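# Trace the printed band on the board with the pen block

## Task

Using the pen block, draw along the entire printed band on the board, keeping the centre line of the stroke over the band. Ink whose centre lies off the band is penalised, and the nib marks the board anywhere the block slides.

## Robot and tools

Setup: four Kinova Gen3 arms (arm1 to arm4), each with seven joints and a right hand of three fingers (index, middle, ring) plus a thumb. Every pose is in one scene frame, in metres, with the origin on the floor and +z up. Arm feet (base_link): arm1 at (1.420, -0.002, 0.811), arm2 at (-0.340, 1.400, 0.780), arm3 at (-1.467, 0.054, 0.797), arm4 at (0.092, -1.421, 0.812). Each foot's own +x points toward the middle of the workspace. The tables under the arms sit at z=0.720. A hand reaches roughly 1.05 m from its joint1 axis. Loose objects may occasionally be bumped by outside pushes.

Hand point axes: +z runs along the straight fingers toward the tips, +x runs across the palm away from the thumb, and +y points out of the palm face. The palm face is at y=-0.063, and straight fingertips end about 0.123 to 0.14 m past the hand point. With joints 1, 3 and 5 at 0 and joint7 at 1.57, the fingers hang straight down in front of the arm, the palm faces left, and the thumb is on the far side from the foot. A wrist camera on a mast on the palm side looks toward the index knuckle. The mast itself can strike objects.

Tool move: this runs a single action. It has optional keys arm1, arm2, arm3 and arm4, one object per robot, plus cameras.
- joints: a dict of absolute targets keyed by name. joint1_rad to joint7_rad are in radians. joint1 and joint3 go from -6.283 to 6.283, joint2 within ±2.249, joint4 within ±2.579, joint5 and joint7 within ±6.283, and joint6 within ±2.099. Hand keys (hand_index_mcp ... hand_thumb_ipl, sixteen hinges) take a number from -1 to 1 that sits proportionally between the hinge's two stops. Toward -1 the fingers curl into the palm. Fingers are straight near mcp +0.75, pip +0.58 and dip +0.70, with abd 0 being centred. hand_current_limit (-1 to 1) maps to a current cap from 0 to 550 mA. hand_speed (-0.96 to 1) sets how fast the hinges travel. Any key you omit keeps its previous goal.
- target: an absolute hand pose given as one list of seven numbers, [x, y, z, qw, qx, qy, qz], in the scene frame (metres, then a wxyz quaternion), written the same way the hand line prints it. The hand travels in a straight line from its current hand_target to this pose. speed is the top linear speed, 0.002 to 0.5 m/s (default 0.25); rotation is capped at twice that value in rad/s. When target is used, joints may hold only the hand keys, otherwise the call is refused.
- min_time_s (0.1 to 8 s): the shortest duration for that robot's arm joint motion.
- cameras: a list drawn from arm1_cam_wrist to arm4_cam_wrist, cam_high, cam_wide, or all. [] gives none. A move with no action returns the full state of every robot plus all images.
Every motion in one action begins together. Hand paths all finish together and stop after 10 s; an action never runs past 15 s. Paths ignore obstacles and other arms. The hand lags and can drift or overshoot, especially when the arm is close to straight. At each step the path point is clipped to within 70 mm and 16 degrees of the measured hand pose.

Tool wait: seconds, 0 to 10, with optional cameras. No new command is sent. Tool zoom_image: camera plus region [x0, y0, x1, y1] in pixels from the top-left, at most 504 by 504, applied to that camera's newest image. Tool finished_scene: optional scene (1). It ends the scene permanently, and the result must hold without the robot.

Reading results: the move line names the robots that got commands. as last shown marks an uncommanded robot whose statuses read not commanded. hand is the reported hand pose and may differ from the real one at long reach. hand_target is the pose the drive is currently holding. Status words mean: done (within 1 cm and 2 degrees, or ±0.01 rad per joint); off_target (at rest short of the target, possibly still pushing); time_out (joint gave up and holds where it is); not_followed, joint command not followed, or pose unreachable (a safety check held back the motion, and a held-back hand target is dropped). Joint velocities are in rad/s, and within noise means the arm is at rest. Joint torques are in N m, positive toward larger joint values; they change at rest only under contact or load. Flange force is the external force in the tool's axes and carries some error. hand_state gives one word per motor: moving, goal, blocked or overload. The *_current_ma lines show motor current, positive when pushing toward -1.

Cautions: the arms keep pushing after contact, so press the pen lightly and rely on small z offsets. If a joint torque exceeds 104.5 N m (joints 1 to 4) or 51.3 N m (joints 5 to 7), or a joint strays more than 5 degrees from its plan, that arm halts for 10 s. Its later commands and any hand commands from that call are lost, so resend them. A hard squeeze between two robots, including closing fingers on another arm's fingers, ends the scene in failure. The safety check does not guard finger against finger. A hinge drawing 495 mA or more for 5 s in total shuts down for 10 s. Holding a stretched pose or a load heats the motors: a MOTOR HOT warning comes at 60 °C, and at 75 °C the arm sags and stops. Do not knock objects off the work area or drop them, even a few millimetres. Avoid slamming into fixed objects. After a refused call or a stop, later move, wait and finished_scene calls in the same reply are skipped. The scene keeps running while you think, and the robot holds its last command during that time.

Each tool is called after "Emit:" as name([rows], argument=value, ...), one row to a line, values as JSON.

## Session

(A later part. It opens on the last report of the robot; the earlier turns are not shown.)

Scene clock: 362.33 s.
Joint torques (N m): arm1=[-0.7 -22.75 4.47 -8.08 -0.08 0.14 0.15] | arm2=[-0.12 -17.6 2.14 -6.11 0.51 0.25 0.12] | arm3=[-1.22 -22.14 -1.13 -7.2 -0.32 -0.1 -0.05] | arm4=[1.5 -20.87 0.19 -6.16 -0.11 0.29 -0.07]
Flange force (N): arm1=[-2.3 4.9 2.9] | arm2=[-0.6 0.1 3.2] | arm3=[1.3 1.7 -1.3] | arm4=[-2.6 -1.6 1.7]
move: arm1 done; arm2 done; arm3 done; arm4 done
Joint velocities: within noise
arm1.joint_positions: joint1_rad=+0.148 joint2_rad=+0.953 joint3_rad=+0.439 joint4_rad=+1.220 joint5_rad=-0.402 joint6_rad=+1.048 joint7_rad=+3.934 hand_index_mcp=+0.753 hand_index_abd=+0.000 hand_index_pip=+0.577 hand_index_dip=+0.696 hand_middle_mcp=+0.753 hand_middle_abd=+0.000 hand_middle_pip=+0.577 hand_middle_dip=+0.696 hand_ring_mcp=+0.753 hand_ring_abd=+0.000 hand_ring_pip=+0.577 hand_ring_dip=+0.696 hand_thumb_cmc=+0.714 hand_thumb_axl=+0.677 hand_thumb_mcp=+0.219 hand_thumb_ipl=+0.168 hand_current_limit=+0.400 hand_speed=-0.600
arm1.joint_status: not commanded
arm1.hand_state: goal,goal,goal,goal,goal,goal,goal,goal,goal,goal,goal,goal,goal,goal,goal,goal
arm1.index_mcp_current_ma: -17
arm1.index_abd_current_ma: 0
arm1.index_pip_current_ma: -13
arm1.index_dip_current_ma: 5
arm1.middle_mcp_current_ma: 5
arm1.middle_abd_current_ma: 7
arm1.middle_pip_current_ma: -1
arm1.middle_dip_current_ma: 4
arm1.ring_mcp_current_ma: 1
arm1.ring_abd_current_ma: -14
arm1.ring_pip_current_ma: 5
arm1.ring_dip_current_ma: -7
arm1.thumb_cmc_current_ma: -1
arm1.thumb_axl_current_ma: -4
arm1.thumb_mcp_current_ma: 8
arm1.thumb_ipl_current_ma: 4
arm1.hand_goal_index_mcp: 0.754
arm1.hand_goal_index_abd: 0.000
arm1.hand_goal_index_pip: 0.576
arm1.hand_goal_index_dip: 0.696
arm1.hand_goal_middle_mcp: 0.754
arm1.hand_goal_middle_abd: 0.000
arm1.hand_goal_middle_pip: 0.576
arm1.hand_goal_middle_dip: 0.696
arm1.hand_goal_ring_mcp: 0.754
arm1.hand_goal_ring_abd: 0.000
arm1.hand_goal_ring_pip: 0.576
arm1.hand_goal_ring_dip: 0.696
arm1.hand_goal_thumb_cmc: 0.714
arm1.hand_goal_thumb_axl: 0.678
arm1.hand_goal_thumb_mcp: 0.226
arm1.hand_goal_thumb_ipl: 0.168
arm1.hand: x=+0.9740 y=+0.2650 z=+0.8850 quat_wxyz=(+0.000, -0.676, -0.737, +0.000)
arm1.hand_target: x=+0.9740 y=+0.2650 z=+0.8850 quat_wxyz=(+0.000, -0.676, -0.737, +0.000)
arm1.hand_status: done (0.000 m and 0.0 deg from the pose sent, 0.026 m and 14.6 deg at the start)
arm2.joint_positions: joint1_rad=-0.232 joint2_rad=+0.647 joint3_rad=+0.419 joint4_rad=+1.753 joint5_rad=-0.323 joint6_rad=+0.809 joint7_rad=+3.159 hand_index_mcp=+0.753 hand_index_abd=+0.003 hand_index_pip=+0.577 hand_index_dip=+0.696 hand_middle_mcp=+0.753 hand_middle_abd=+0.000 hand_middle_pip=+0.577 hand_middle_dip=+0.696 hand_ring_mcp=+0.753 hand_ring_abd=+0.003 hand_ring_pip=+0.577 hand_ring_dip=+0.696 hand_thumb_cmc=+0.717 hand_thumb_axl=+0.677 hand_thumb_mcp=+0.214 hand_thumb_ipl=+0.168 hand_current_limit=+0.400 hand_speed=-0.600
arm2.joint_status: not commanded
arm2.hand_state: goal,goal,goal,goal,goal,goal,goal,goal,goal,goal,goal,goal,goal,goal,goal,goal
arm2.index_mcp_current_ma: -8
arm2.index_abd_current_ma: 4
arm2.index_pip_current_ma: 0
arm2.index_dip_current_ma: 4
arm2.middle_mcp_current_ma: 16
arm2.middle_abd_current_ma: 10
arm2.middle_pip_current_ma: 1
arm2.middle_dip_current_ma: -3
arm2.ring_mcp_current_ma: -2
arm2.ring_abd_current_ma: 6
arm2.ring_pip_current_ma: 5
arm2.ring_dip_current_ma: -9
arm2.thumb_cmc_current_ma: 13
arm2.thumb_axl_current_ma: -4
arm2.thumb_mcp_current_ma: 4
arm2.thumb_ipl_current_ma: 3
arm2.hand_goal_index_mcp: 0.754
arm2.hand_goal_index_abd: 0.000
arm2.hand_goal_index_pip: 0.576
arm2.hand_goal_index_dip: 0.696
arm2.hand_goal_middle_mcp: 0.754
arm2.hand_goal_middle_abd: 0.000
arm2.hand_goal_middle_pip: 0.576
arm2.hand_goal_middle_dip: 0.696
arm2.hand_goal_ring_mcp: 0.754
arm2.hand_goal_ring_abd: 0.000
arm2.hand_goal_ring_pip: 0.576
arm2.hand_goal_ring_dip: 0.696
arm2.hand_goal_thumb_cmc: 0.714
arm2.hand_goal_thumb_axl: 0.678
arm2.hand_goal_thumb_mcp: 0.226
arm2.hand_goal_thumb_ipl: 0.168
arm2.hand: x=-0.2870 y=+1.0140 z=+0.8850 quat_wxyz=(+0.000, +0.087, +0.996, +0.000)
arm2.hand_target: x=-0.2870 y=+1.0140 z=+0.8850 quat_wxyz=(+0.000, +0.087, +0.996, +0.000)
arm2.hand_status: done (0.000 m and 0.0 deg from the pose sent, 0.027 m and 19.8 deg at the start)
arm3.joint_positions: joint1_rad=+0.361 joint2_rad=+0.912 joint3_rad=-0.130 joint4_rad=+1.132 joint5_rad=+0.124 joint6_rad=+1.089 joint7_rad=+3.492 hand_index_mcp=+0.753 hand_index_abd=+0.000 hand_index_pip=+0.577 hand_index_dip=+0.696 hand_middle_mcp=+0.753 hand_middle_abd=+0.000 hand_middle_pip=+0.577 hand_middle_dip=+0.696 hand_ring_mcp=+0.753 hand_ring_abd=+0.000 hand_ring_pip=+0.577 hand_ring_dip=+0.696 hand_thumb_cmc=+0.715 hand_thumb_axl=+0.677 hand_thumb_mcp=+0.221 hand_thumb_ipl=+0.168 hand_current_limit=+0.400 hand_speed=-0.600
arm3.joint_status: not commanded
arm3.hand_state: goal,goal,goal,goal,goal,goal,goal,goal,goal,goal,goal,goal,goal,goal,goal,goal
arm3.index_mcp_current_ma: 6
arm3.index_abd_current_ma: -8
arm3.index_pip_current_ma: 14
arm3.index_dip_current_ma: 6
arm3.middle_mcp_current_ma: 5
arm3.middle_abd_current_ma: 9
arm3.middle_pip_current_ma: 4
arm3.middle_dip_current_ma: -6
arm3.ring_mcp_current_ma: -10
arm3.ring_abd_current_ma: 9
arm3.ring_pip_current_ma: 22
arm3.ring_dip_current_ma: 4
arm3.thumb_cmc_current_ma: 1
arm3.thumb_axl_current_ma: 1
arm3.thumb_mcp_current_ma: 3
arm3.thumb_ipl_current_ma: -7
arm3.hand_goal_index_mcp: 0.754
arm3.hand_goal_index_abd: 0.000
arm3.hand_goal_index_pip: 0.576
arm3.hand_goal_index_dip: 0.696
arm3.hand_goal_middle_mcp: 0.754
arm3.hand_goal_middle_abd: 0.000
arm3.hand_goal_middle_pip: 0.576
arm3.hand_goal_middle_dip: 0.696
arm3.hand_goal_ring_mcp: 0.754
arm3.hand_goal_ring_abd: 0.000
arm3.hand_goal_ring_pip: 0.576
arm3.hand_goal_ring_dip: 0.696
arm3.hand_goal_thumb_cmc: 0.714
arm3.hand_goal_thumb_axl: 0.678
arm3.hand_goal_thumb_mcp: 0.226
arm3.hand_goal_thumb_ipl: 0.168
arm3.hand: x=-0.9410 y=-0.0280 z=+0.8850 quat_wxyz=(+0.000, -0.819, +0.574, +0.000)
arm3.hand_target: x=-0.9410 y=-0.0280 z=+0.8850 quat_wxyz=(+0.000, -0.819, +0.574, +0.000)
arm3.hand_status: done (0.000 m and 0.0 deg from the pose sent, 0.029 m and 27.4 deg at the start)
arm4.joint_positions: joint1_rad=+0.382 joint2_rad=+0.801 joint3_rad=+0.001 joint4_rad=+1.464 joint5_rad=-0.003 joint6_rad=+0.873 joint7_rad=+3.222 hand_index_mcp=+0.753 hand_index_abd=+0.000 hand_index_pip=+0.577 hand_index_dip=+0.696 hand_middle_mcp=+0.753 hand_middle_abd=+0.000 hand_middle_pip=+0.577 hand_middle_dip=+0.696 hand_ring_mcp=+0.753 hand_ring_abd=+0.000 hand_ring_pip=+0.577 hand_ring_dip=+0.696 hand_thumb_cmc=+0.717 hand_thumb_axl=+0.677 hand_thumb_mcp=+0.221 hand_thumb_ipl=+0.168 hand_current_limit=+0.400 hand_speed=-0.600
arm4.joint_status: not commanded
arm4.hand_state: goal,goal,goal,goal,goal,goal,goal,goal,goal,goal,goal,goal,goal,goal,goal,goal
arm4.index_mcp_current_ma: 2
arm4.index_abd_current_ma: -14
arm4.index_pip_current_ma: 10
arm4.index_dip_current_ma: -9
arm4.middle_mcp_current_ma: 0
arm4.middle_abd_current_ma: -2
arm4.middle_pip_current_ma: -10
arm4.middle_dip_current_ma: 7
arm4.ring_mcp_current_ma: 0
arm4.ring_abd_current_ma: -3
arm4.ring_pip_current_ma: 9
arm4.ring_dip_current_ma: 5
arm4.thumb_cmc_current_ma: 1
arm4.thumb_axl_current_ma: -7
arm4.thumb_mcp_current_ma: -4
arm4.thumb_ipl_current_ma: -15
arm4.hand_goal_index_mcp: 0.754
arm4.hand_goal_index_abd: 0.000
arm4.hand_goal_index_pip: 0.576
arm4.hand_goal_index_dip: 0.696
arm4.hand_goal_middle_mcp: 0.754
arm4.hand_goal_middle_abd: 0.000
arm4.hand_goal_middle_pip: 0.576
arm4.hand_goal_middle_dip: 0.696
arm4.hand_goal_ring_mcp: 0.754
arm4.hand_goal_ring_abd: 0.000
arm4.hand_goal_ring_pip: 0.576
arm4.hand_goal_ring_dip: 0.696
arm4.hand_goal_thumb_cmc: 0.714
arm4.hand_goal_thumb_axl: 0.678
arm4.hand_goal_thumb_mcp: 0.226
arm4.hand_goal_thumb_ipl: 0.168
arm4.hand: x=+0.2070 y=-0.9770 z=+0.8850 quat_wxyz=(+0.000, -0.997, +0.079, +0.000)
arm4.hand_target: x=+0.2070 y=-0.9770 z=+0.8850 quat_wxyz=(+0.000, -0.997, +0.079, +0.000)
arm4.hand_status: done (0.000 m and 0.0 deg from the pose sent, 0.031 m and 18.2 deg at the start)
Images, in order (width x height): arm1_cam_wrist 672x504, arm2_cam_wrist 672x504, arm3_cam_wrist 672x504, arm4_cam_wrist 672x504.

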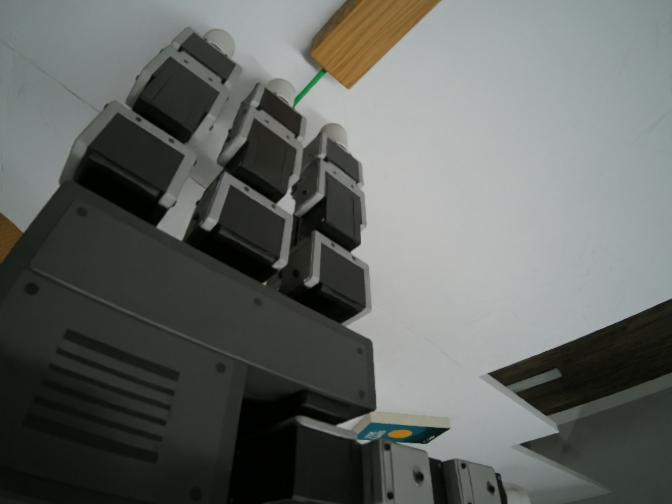

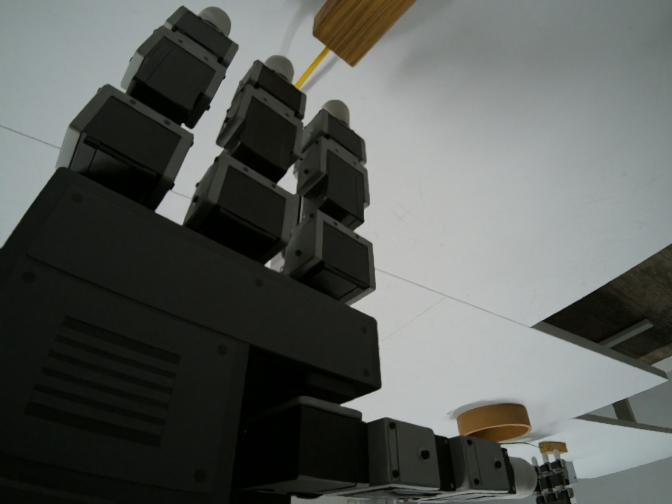

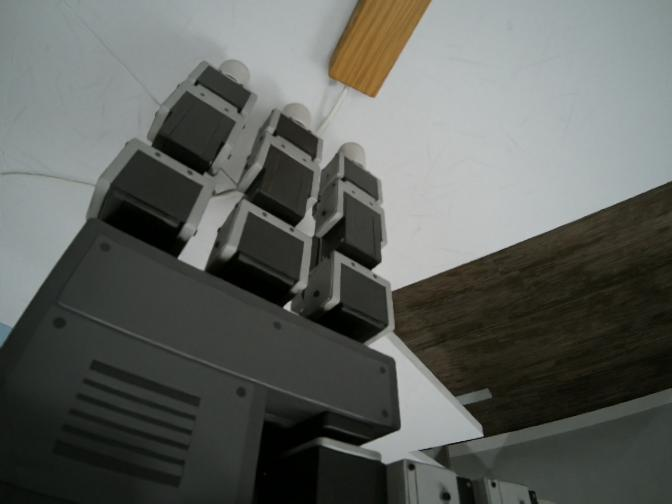

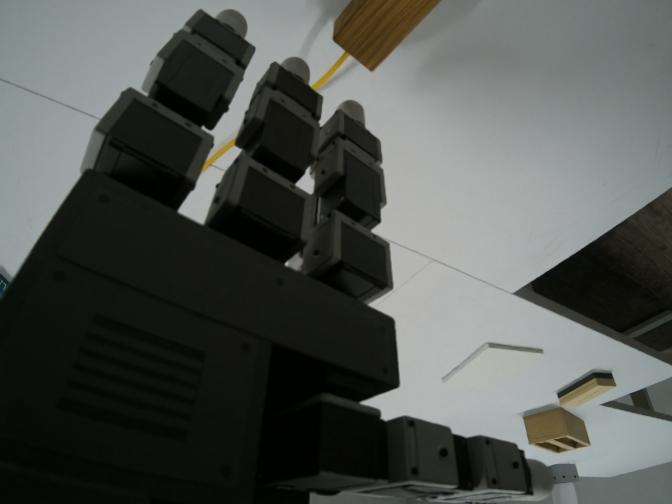

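Emit:
move(arm1={"target": [0.974, 0.265, 0.851, 0, -0.6756, -0.7373, 0], "speed": 0.05}, arm2={"target": [-0.287, 1.014, 0.851, 0, 0.0872, 0.9962, 0], "speed": 0.05}, arm3={"target": [-0.941, -0.028, 0.851, 0, -0.8192, 0.5736, 0], "speed": 0.05}, arm4={"target": [0.203, -0.977, 0.851, 0, -0.9969, 0.0785, 0], "speed": 0.05}, cameras=["arm1_cam_wrist", "arm2_cam_wrist", "arm3_cam_wrist", "arm4_cam_wrist", "cam_wide"])

Scene clock: 373.70 s.
Joint torques (N m): arm1=[-0.71 -22.93 4.48 -7.72 -0.11 0.12 0.14] | arm2=[-0.14 -18.16 2.15 -5.63 0.53 0.31 0.15] | arm3=[-1.24 -22.33 -1.1 -6.93 -0.32 -0.09 -0.05] | arm4=[1.54 -21.15 0.15 -5.71 -0.15 0.33 -0.1]
Flange force (N): arm1=[-2.3 5.0 2.4] | arm2=[-0.6 0.5 3.6] | arm3=[1.3 1.8 -1.4] | arm4=[-2.7 -1.6 1.9]
move: arm1 done; arm2 done; arm3 done; arm4 done
Joint velocities: within noise
arm1.joint_positions: joint1_rad=+0.154 joint2_rad=+1.000 joint3_rad=+0.423 joint4_rad=+1.240 joint5_rad=-0.419 joint6_rad=+0.982 joint7_rad=+3.946 hand_index_mcp=+0.753 hand_index_abd=+0.000 hand_index_pip=+0.577 hand_index_dip=+0.696 hand_middle_mcp=+0.753 hand_middle_abd=+0.000 hand_middle_pip=+0.577 hand_middle_dip=+0.696 hand_ring_mcp=+0.753 hand_ring_abd=+0.000 hand_ring_pip=+0.577 hand_ring_dip=+0.696 hand_thumb_cmc=+0.714 hand_thumb_axl=+0.677 hand_thumb_mcp=+0.219 hand_thumb_ipl=+0.168 hand_current_limit=+0.400 hand_speed=-0.600
arm1.joint_status: not commanded
arm1.hand_state: goal,goal,goal,goal,goal,goal,goal,goal,goal,goal,goal,goal,goal,goal,goal,goal
arm1.index_mcp_current_ma: -7
arm1.index_abd_current_ma: -2
arm1.index_pip_current_ma: -13
arm1.index_dip_current_ma: 4
arm1.middle_mcp_current_ma: 0
arm1.middle_abd_current_ma: 6
arm1.middle_pip_current_ma: 7
arm1.middle_dip_current_ma: 9
arm1.ring_mcp_current_ma: -9
arm1.ring_abd_current_ma: 0
arm1.ring_pip_current_ma: -11
arm1.ring_dip_current_ma: -5
arm1.thumb_cmc_current_ma: -11
arm1.thumb_axl_current_ma: -1
arm1.thumb_mcp_current_ma: 15
arm1.thumb_ipl_current_ma: 8
arm1.hand_goal_index_mcp: 0.754
arm1.hand_goal_index_abd: 0.000
arm1.hand_goal_index_pip: 0.576
arm1.hand_goal_index_dip: 0.696
arm1.hand_goal_middle_mcp: 0.754
arm1.hand_goal_middle_abd: 0.000
arm1.hand_goal_middle_pip: 0.576
arm1.hand_goal_middle_dip: 0.696
arm1.hand_goal_ring_mcp: 0.754
arm1.hand_goal_ring_abd: 0.000
arm1.hand_goal_ring_pip: 0.576
arm1.hand_goal_ring_dip: 0.696
arm1.hand_goal_thumb_cmc: 0.714
arm1.hand_goal_thumb_axl: 0.678
arm1.hand_goal_thumb_mcp: 0.226
arm1.hand_goal_thumb_ipl: 0.168
arm1.hand: x=+0.9740 y=+0.2650 z=+0.8510 quat_wxyz=(+0.000, -0.676, -0.737, +0.000)
arm1.hand_target: x=+0.9740 y=+0.2650 z=+0.8510 quat_wxyz=(+0.000, -0.676, -0.737, +0.000)
arm1.hand_status: done (0.000 m and 0.0 deg from the pose sent, 0.034 m and 0.0 deg at the start)
arm2.joint_positions: joint1_rad=-0.210 joint2_rad=+0.705 joint3_rad=+0.388 joint4_rad=+1.779 joint5_rad=-0.354 joint6_rad=+0.724 joint7_rad=+3.185 hand_index_mcp=+0.753 hand_index_abd=+0.002 hand_index_pip=+0.577 hand_index_dip=+0.696 hand_middle_mcp=+0.753 hand_middle_abd=+0.000 hand_middle_pip=+0.577 hand_middle_dip=+0.696 hand_ring_mcp=+0.753 hand_ring_abd=+0.003 hand_ring_pip=+0.577 hand_ring_dip=+0.696 hand_thumb_cmc=+0.717 hand_thumb_axl=+0.677 hand_thumb_mcp=+0.214 hand_thumb_ipl=+0.168 hand_current_limit=+0.400 hand_speed=-0.600
arm2.joint_status: not commanded
arm2.hand_state: goal,goal,goal,goal,goal,goal,goal,goal,goal,goal,goal,goal,goal,goal,goal,goal
arm2.index_mcp_current_ma: -6
arm2.index_abd_current_ma: 8
arm2.index_pip_current_ma: -2
arm2.index_dip_current_ma: 3
arm2.middle_mcp_current_ma: 6
arm2.middle_abd_current_ma: 10
arm2.middle_pip_current_ma: 0
arm2.middle_dip_current_ma: -1
arm2.ring_mcp_current_ma: -3
arm2.ring_abd_current_ma: 6
arm2.ring_pip_current_ma: 1
arm2.ring_dip_current_ma: -11
arm2.thumb_cmc_current_ma: 8
arm2.thumb_axl_current_ma: -1
arm2.thumb_mcp_current_ma: 9
arm2.thumb_ipl_current_ma: 8
arm2.hand_goal_index_mcp: 0.754
arm2.hand_goal_index_abd: 0.000
arm2.hand_goal_index_pip: 0.576
arm2.hand_goal_index_dip: 0.696
arm2.hand_goal_middle_mcp: 0.754
arm2.hand_goal_middle_abd: 0.000
arm2.hand_goal_middle_pip: 0.576
arm2.hand_goal_middle_dip: 0.696
arm2.hand_goal_ring_mcp: 0.754
arm2.hand_goal_ring_abd: 0.000
arm2.hand_goal_ring_pip: 0.576
arm2.hand_goal_ring_dip: 0.696
arm2.hand_goal_thumb_cmc: 0.714
arm2.hand_goal_thumb_axl: 0.678
arm2.hand_goal_thumb_mcp: 0.226
arm2.hand_goal_thumb_ipl: 0.168
arm2.hand: x=-0.2870 y=+1.0140 z=+0.8510 quat_wxyz=(+0.000, +0.087, +0.996, +0.000)
arm2.hand_target: x=-0.2870 y=+1.0140 z=+0.8510 quat_wxyz=(+0.000, +0.087, +0.996, +0.000)
arm2.hand_status: done (0.000 m and 0.0 deg from the pose sent, 0.034 m and 0.0 deg at the start)
arm3.joint_positions: joint1_rad=+0.361 joint2_rad=+0.957 joint3_rad=-0.128 joint4_rad=+1.157 joint5_rad=+0.130 joint6_rad=+1.020 joint7_rad=+3.487 hand_index_mcp=+0.753 hand_index_abd=+0.000 hand_index_pip=+0.577 hand_index_dip=+0.696 hand_middle_mcp=+0.753 hand_middle_abd=+0.000 hand_middle_pip=+0.577 hand_middle_dip=+0.696 hand_ring_mcp=+0.753 hand_ring_abd=+0.000 hand_ring_pip=+0.577 hand_ring_dip=+0.696 hand_thumb_cmc=+0.715 hand_thumb_axl=+0.677 hand_thumb_mcp=+0.221 hand_thumb_ipl=+0.168 hand_current_limit=+0.400 hand_speed=-0.600
arm3.joint_status: not commanded
arm3.hand_state: goal,goal,goal,goal,goal,goal,goal,goal,goal,goal,goal,goal,goal,goal,goal,goal
arm3.index_mcp_current_ma: -18
arm3.index_abd_current_ma: 0
arm3.index_pip_current_ma: 3
arm3.index_dip_current_ma: 4
arm3.middle_mcp_current_ma: -2
arm3.middle_abd_current_ma: 6
arm3.middle_pip_current_ma: 2
arm3.middle_dip_current_ma: -12
arm3.ring_mcp_current_ma: -3
arm3.ring_abd_current_ma: -1
arm3.ring_pip_current_ma: -13
arm3.ring_dip_current_ma: -9
arm3.thumb_cmc_current_ma: 2
arm3.thumb_axl_current_ma: -8
arm3.thumb_mcp_current_ma: -19
arm3.thumb_ipl_current_ma: -4
arm3.hand_goal_index_mcp: 0.754
arm3.hand_goal_index_abd: 0.000
arm3.hand_goal_index_pip: 0.576
arm3.hand_goal_index_dip: 0.696
arm3.hand_goal_middle_mcp: 0.754
arm3.hand_goal_middle_abd: 0.000
arm3.hand_goal_middle_pip: 0.576
arm3.hand_goal_middle_dip: 0.696
arm3.hand_goal_ring_mcp: 0.754
arm3.hand_goal_ring_abd: 0.000
arm3.hand_goal_ring_pip: 0.576
arm3.hand_goal_ring_dip: 0.696
arm3.hand_goal_thumb_cmc: 0.714
arm3.hand_goal_thumb_axl: 0.678
arm3.hand_goal_thumb_mcp: 0.226
arm3.hand_goal_thumb_ipl: 0.168
arm3.hand: x=-0.9410 y=-0.0280 z=+0.8510 quat_wxyz=(+0.000, -0.819, +0.574, +0.000)
arm3.hand_target: x=-0.9410 y=-0.0280 z=+0.8510 quat_wxyz=(+0.000, -0.819, +0.574, +0.000)
arm3.hand_status: done (0.000 m and 0.0 deg from the pose sent, 0.034 m and 0.0 deg at the start)
arm4.joint_positions: joint1_rad=+0.375 joint2_rad=+0.854 joint3_rad=+0.000 joint4_rad=+1.487 joint5_rad=-0.002 joint6_rad=+0.797 joint7_rad=+3.214 hand_index_mcp=+0.753 hand_index_abd=+0.000 hand_index_pip=+0.577 hand_index_dip=+0.696 hand_middle_mcp=+0.753 hand_middle_abd=+0.000 hand_middle_pip=+0.577 hand_middle_dip=+0.696 hand_ring_mcp=+0.753 hand_ring_abd=+0.000 hand_ring_pip=+0.577 hand_ring_dip=+0.696 hand_thumb_cmc=+0.717 hand_thumb_axl=+0.677 hand_thumb_mcp=+0.221 hand_thumb_ipl=+0.168 hand_current_limit=+0.400 hand_speed=-0.600
arm4.joint_status: not commanded
arm4.hand_state: goal,goal,goal,goal,goal,goal,goal,goal,goal,goal,goal,goal,goal,goal,goal,goal
arm4.index_mcp_current_ma: 3
arm4.index_abd_current_ma: -12
arm4.index_pip_current_ma: 8
arm4.index_dip_current_ma: -5
arm4.middle_mcp_current_ma: 2
arm4.middle_abd_current_ma: 1
arm4.middle_pip_current_ma: -11
arm4.middle_dip_current_ma: 14
arm4.ring_mcp_current_ma: -7
arm4.ring_abd_current_ma: -9
arm4.ring_pip_current_ma: 4
arm4.ring_dip_current_ma: 9
arm4.thumb_cmc_current_ma: 4
arm4.thumb_axl_current_ma: -6
arm4.thumb_mcp_current_ma: -1
arm4.thumb_ipl_current_ma: -8
arm4.hand_goal_index_mcp: 0.754
arm4.hand_goal_index_abd: 0.000
arm4.hand_goal_index_pip: 0.576
arm4.hand_goal_index_dip: 0.696
arm4.hand_goal_middle_mcp: 0.754
arm4.hand_goal_middle_abd: 0.000
arm4.hand_goal_middle_pip: 0.576
arm4.hand_goal_middle_dip: 0.696
arm4.hand_goal_ring_mcp: 0.754
arm4.hand_goal_ring_abd: 0.000
arm4.hand_goal_ring_pip: 0.576
arm4.hand_goal_ring_dip: 0.696
arm4.hand_goal_thumb_cmc: 0.714
arm4.hand_goal_thumb_axl: 0.678
arm4.hand_goal_thumb_mcp: 0.226
arm4.hand_goal_thumb_ipl: 0.168
arm4.hand: x=+0.2030 y=-0.9770 z=+0.8510 quat_wxyz=(+0.000, -0.997, +0.078, +0.000)
arm4.hand_target: x=+0.2030 y=-0.9770 z=+0.8510 quat_wxyz=(+0.000, -0.997, +0.078, +0.000)
arm4.hand_status: done (0.000 m and 0.0 deg from the pose sent, 0.034 m and 0.0 deg at the start)
Images, in order (width x height): arm1_cam_wrist 672x504, arm2_cam_wrist 672x504, arm3_cam_wrist 672x504, arm4_cam_wrist 672x504, cam_wide 672x504.

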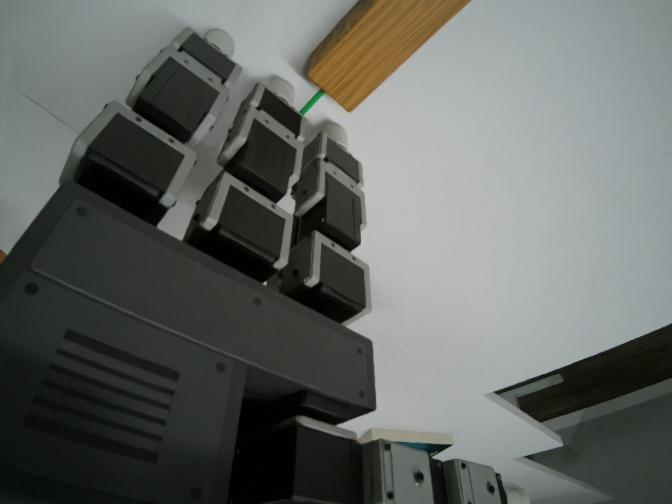

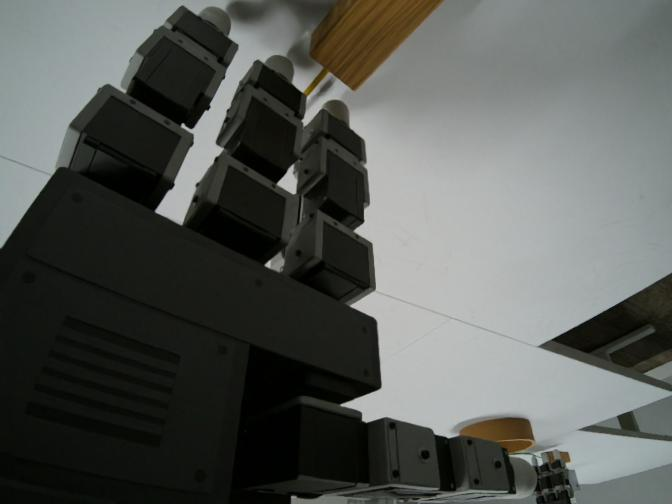

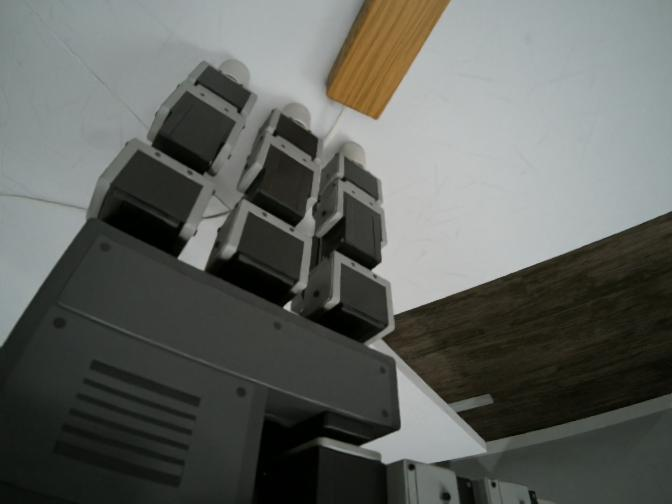

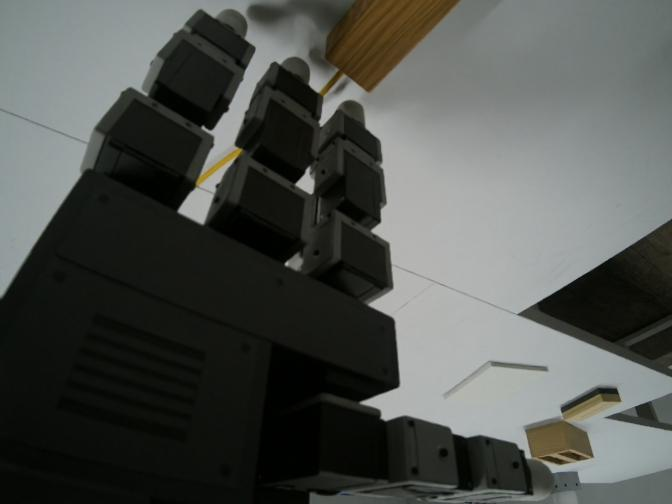

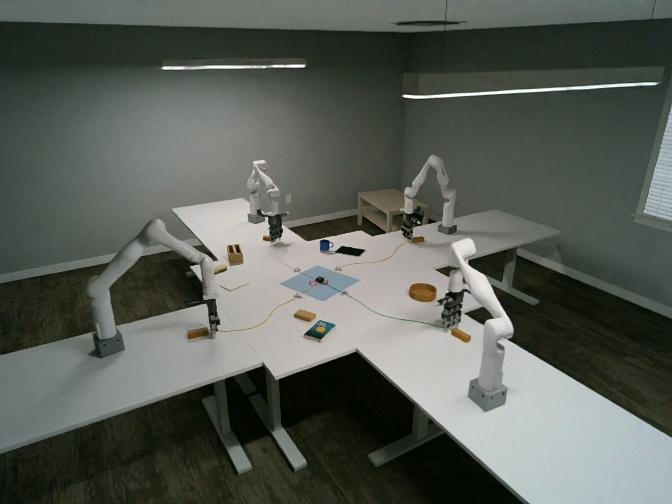

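Emit:
move(arm1={"target": [0.999, 0.287, 0.849, 0, -0.5714, -0.8206, 0], "speed": 0.03, "joints": {"hand_index_abd": -0.067, "hand_middle_abd": 0.067, "hand_current_limit": 0.75}}, arm2={"target": [-0.3087, 1.0413, 0.849, 0, -0.0898, 0.996, 0], "speed": 0.03, "joints": {"hand_index_abd": -0.067, "hand_middle_abd": 0.067, "hand_current_limit": 0.75}}, arm3={"target": [-0.9767, 0.0005, 0.849, 0, -0.640, 0.7684, 0], "speed": 0.03, "joints": {"hand_index_abd": -0.067, "hand_middle_abd": 0.067, "hand_current_limit": 0.75}}, arm4={"target": [0.2255, -1.0032, 0.849, 0, -0.995, -0.1002, 0], "speed": 0.03, "joints": {"hand_index_abd": -0.067, "hand_middle_abd": 0.067, "hand_current_limit": 0.75}}, cameras=["arm1_cam_wrist", "arm2_cam_wrist", "arm3_cam_wrist", "arm4_cam_wrist", "cam_high", "cam_wide"])

Scene clock: 415.27 s.
Joint torques (N m): arm1=[-0.56 -21.9 4.15 -7.34 0.02 0.17 0.15] | arm2=[-0.07 -17.44 1.52 -5.18 0.58 0.42 0.08] | arm3=[-1.19 -20.66 -0.33 -6.17 -0.31 0.05 -0.05] | arm4=[1.55 -20.24 -0.23 -5.19 -0.07 0.43 -0.06]
Flange force (N): arm1=[-3.4 3.7 2.1] | arm2=[-0.7 0.0 3.5] | arm3=[2.0 0.2 -1.6] | arm4=[-2.0 -2.7 1.9]
move: arm1 done; arm2 off_target; arm3 done; arm4 done
Joint velocities: within noise
arm1.joint_positions: joint1_rad=+0.190 joint2_rad=+0.949 joint3_rad=+0.353 joint4_rad=+1.341 joint5_rad=-0.354 joint6_rad=+0.909 joint7_rad=+4.204 hand_index_mcp=+0.762 hand_index_abd=-0.055 hand_index_pip=+0.581 hand_index_dip=+0.703 hand_middle_mcp=+0.753 hand_middle_abd=+0.059 hand_middle_pip=+0.577 hand_middle_dip=+0.696 hand_ring_mcp=+0.753 hand_ring_abd=+0.000 hand_ring_pip=+0.577 hand_ring_dip=+0.696 hand_thumb_cmc=+0.714 hand_thumb_axl=+0.677 hand_thumb_mcp=+0.219 hand_thumb_ipl=+0.168 hand_current_limit=+0.750 hand_speed=-0.600
arm1.joint_status: all done
arm1.hand_state: goal,goal,goal,goal,goal,goal,goal,goal,goal,goal,goal,goal,goal,goal,goal,goal
arm1.index_mcp_current_ma: -14
arm1.index_abd_current_ma: -4
arm1.index_pip_current_ma: -6
arm1.index_dip_current_ma: 10
arm1.middle_mcp_current_ma: 14
arm1.middle_abd_current_ma: 4
arm1.middle_pip_current_ma: 6
arm1.middle_dip_current_ma: 8
arm1.ring_mcp_current_ma: -9
arm1.ring_abd_current_ma: -9
arm1.ring_pip_current_ma: 4
arm1.ring_dip_current_ma: -7
arm1.thumb_cmc_current_ma: -3
arm1.thumb_axl_current_ma: -11
arm1.thumb_mcp_current_ma: 7
arm1.thumb_ipl_current_ma: 5
arm1.hand_goal_index_mcp: 0.754
arm1.hand_goal_index_abd: -0.066
arm1.hand_goal_index_pip: 0.576
arm1.hand_goal_index_dip: 0.696
arm1.hand_goal_middle_mcp: 0.754
arm1.hand_goal_middle_abd: 0.068
arm1.hand_goal_middle_pip: 0.576
arm1.hand_goal_middle_dip: 0.696
arm1.hand_goal_ring_mcp: 0.754
arm1.hand_goal_ring_abd: 0.000
arm1.hand_goal_ring_pip: 0.576
arm1.hand_goal_ring_dip: 0.696
arm1.hand_goal_thumb_cmc: 0.714
arm1.hand_goal_thumb_axl: 0.678
arm1.hand_goal_thumb_mcp: 0.226
arm1.hand_goal_thumb_ipl: 0.168
arm1.hand: x=+0.9990 y=+0.2870 z=+0.8490 quat_wxyz=(+0.000, -0.571, -0.821, +0.000)
arm1.hand_target: x=+0.9990 y=+0.2870 z=+0.8490 quat_wxyz=(+0.000, -0.571, -0.821, +0.000)
arm1.hand_status: done (0.000 m and 0.0 deg from the pose sent, 0.033 m and 15.3 deg at the start)
arm2.joint_positions: joint1_rad=-0.174 joint2_rad=+0.665 joint3_rad=+0.289 joint4_rad=+1.845 joint5_rad=-0.262 joint6_rad=+0.666 joint7_rad=+3.440 hand_index_mcp=+0.769 hand_index_abd=-0.049 hand_index_pip=+0.582 hand_index_dip=+0.702 hand_middle_mcp=+0.753 hand_middle_abd=+0.047 hand_middle_pip=+0.577 hand_middle_dip=+0.696 hand_ring_mcp=+0.753 hand_ring_abd=+0.002 hand_ring_pip=+0.577 hand_ring_dip=+0.696 hand_thumb_cmc=+0.717 hand_thumb_axl=+0.677 hand_thumb_mcp=+0.214 hand_thumb_ipl=+0.168 hand_current_limit=+0.750 hand_speed=-0.600
arm2.joint_status: hand_middle_abd off_target (ended at +0.047, target +0.067); the others done
arm2.hand_state: goal,goal,goal,goal,goal,blocked,goal,goal,goal,goal,goal,goal,goal,goal,goal,goal
arm2.index_mcp_current_ma: -11
arm2.index_abd_current_ma: 4
arm2.index_pip_current_ma: -2
arm2.index_dip_current_ma: 0
arm2.middle_mcp_current_ma: 12
arm2.middle_abd_current_ma: 9
arm2.middle_pip_current_ma: -2
arm2.middle_dip_current_ma: -1
arm2.ring_mcp_current_ma: 3
arm2.ring_abd_current_ma: 10
arm2.ring_pip_current_ma: 7
arm2.ring_dip_current_ma: -5
arm2.thumb_cmc_current_ma: 15
arm2.thumb_axl_current_ma: 2
arm2.thumb_mcp_current_ma: 6
arm2.thumb_ipl_current_ma: 5
arm2.hand_goal_index_mcp: 0.754
arm2.hand_goal_index_abd: -0.066
arm2.hand_goal_index_pip: 0.576
arm2.hand_goal_index_dip: 0.696
arm2.hand_goal_middle_mcp: 0.754
arm2.hand_goal_middle_abd: 0.068
arm2.hand_goal_middle_pip: 0.576
arm2.hand_goal_middle_dip: 0.696
arm2.hand_goal_ring_mcp: 0.754
arm2.hand_goal_ring_abd: 0.000
arm2.hand_goal_ring_pip: 0.576
arm2.hand_goal_ring_dip: 0.696
arm2.hand_goal_thumb_cmc: 0.714
arm2.hand_goal_thumb_axl: 0.678
arm2.hand_goal_thumb_mcp: 0.226
arm2.hand_goal_thumb_ipl: 0.168
arm2.hand: x=-0.3087 y=+1.0413 z=+0.8490 quat_wxyz=(+0.000, -0.090, +0.996, +0.000)
arm2.hand_target: x=-0.3087 y=+1.0413 z=+0.8490 quat_wxyz=(+0.000, -0.090, +0.996, +0.000)
arm2.hand_status: done (0.000 m and 0.0 deg from the pose sent, 0.035 m and 20.3 deg at the start)
arm3.joint_positions: joint1_rad=+0.338 joint2_rad=+0.873 joint3_rad=-0.002 joint4_rad=+1.355 joint5_rad=+0.009 joint6_rad=+0.897 joint7_rad=+3.066 hand_index_mcp=+0.753 hand_index_abd=-0.060 hand_index_pip=+0.577 hand_index_dip=+0.696 hand_middle_mcp=+0.761 hand_middle_abd=+0.065 hand_middle_pip=+0.583 hand_middle_dip=+0.703 hand_ring_mcp=+0.753 hand_ring_abd=+0.000 hand_ring_pip=+0.577 hand_ring_dip=+0.696 hand_thumb_cmc=+0.715 hand_thumb_axl=+0.677 hand_thumb_mcp=+0.221 hand_thumb_ipl=+0.168 hand_current_limit=+0.750 hand_speed=-0.600
arm3.joint_status: all done
arm3.hand_state: goal,goal,goal,goal,goal,goal,goal,goal,goal,goal,goal,goal,goal,goal,goal,goal
arm3.index_mcp_current_ma: -12
arm3.index_abd_current_ma: 4
arm3.index_pip_current_ma: 12
arm3.index_dip_current_ma: -2
arm3.middle_mcp_current_ma: 28
arm3.middle_abd_current_ma: 10
arm3.middle_pip_current_ma: 2
arm3.middle_dip_current_ma: 6
arm3.ring_mcp_current_ma: -14
arm3.ring_abd_current_ma: -11
arm3.ring_pip_current_ma: 1
arm3.ring_dip_current_ma: 1
arm3.thumb_cmc_current_ma: 3
arm3.thumb_axl_current_ma: -9
arm3.thumb_mcp_current_ma: -8
arm3.thumb_ipl_current_ma: 1
arm3.hand_goal_index_mcp: 0.754
arm3.hand_goal_index_abd: -0.066
arm3.hand_goal_index_pip: 0.576
arm3.hand_goal_index_dip: 0.696
arm3.hand_goal_middle_mcp: 0.754
arm3.hand_goal_middle_abd: 0.068
arm3.hand_goal_middle_pip: 0.576
arm3.hand_goal_middle_dip: 0.696
arm3.hand_goal_ring_mcp: 0.754
arm3.hand_goal_ring_abd: 0.000
arm3.hand_goal_ring_pip: 0.576
arm3.hand_goal_ring_dip: 0.696
arm3.hand_goal_thumb_cmc: 0.714
arm3.hand_goal_thumb_axl: 0.678
arm3.hand_goal_thumb_mcp: 0.226
arm3.hand_goal_thumb_ipl: 0.168
arm3.hand: x=-0.9767 y=+0.0005 z=+0.8490 quat_wxyz=(+0.000, -0.640, +0.768, +0.000)
arm3.hand_target: x=-0.9767 y=+0.0005 z=+0.8490 quat_wxyz=(+0.000, -0.640, +0.768, +0.000)
arm3.hand_status: done (0.000 m and 0.0 deg from the pose sent, 0.046 m and 30.4 deg at the start)
arm4.joint_positions: joint1_rad=+0.425 joint2_rad=+0.825 joint3_rad=-0.094 joint4_rad=+1.567 joint5_rad=+0.099 joint6_rad=+0.751 joint7_rad=+3.485 hand_index_mcp=+0.760 hand_index_abd=-0.062 hand_index_pip=+0.583 hand_index_dip=+0.703 hand_middle_mcp=+0.753 hand_middle_abd=+0.064 hand_middle_pip=+0.577 hand_middle_dip=+0.696 hand_ring_mcp=+0.753 hand_ring_abd=+0.000 hand_ring_pip=+0.577 hand_ring_dip=+0.696 hand_thumb_cmc=+0.717 hand_thumb_axl=+0.677 hand_thumb_mcp=+0.221 hand_thumb_ipl=+0.168 hand_current_limit=+0.750 hand_speed=-0.600
arm4.joint_status: all done
arm4.hand_state: goal,goal,goal,goal,goal,goal,goal,goal,goal,goal,goal,goal,goal,goal,goal,goal
arm4.index_mcp_current_ma: 22
arm4.index_abd_current_ma: -7
arm4.index_pip_current_ma: 27
arm4.index_dip_current_ma: 6
arm4.middle_mcp_current_ma: 2
arm4.middle_abd_current_ma: -9
arm4.middle_pip_current_ma: -7
arm4.middle_dip_current_ma: 3
arm4.ring_mcp_current_ma: -8
arm4.ring_abd_current_ma: -14
arm4.ring_pip_current_ma: 5
arm4.ring_dip_current_ma: 10
arm4.thumb_cmc_current_ma: -1
arm4.thumb_axl_current_ma: -13
arm4.thumb_mcp_current_ma: -6
arm4.thumb_ipl_current_ma: -9
arm4.hand_goal_index_mcp: 0.754
arm4.hand_goal_index_abd: -0.066
arm4.hand_goal_index_pip: 0.576
arm4.hand_goal_index_dip: 0.696
arm4.hand_goal_middle_mcp: 0.754
arm4.hand_goal_middle_abd: 0.068
arm4.hand_goal_middle_pip: 0.576
arm4.hand_goal_middle_dip: 0.696
arm4.hand_goal_ring_mcp: 0.754
arm4.hand_goal_ring_abd: 0.000
arm4.hand_goal_ring_pip: 0.576
arm4.hand_goal_ring_dip: 0.696
arm4.hand_goal_thumb_cmc: 0.714
arm4.hand_goal_thumb_axl: 0.678
arm4.hand_goal_thumb_mcp: 0.226
arm4.hand_goal_thumb_ipl: 0.168
arm4.hand: x=+0.2255 y=-1.0032 z=+0.8490 quat_wxyz=(+0.000, -0.995, -0.100, +0.000)
arm4.hand_target: x=+0.2255 y=-1.0032 z=+0.8490 quat_wxyz=(+0.000, -0.995, -0.100, +0.000)
arm4.hand_status: done (0.000 m and 0.0 deg from the pose sent, 0.035 m and 20.5 deg at the start)
Images, in order (width x height): arm1_cam_wrist 672x504, arm2_cam_wrist 672x504, arm3_cam_wrist 672x504, arm4_cam_wrist 672x504, cam_high 672x504, cam_wide 672x504.

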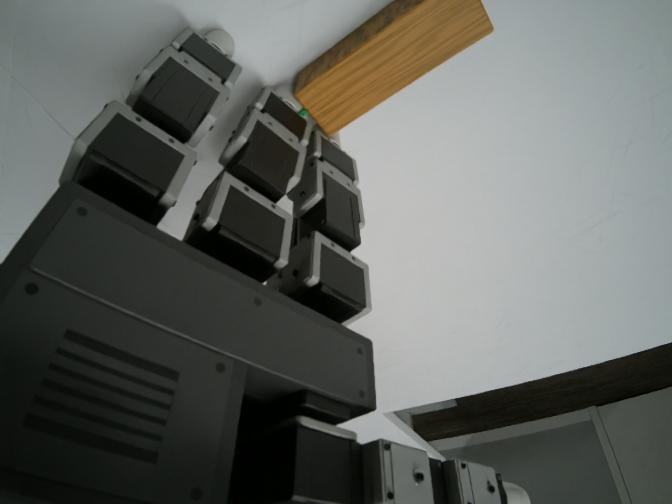

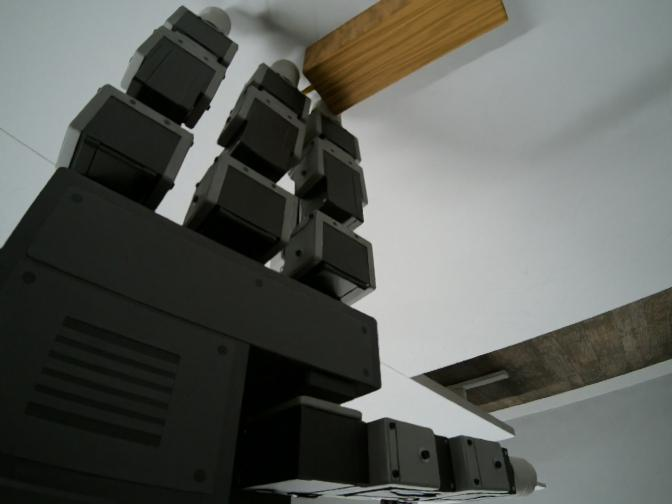

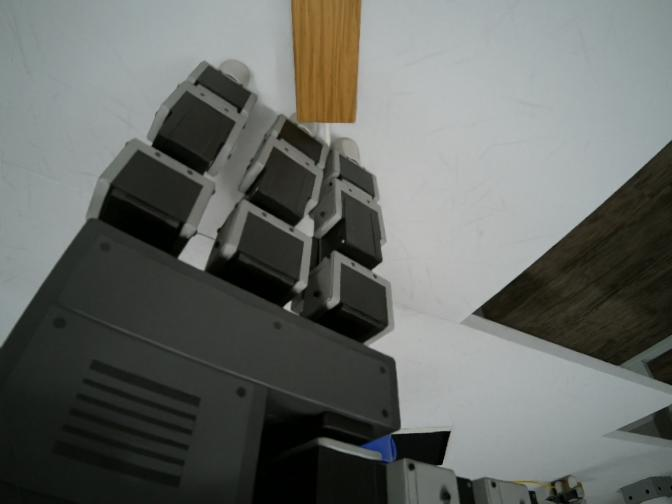

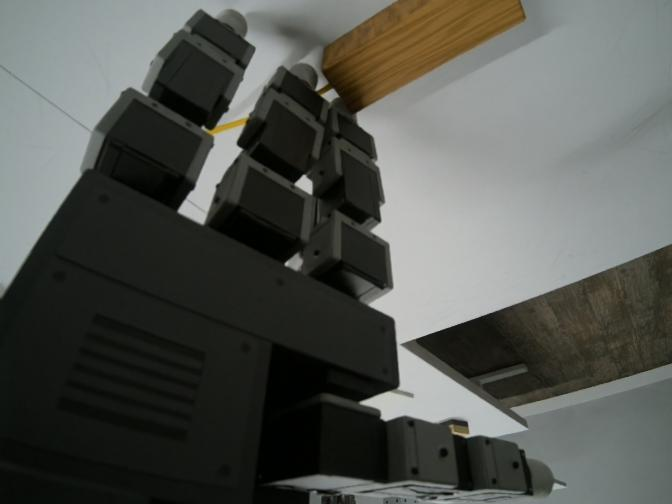

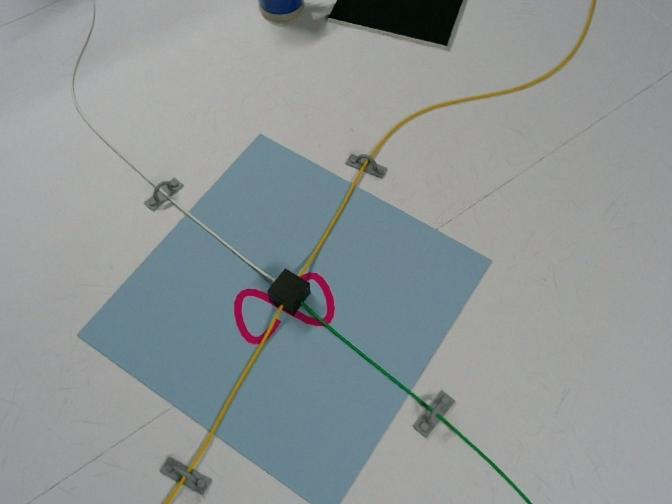

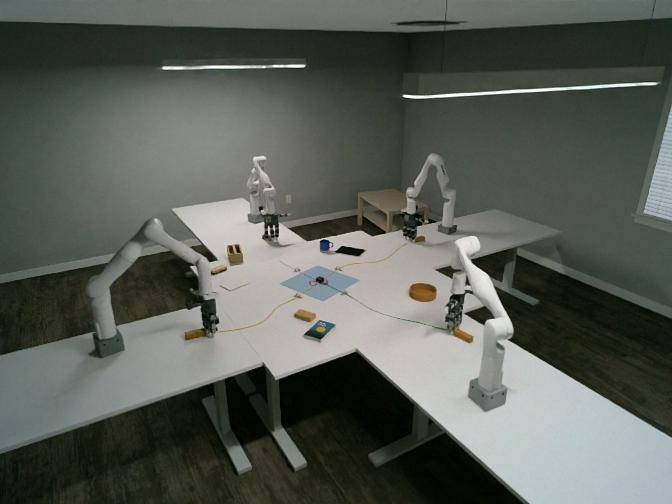

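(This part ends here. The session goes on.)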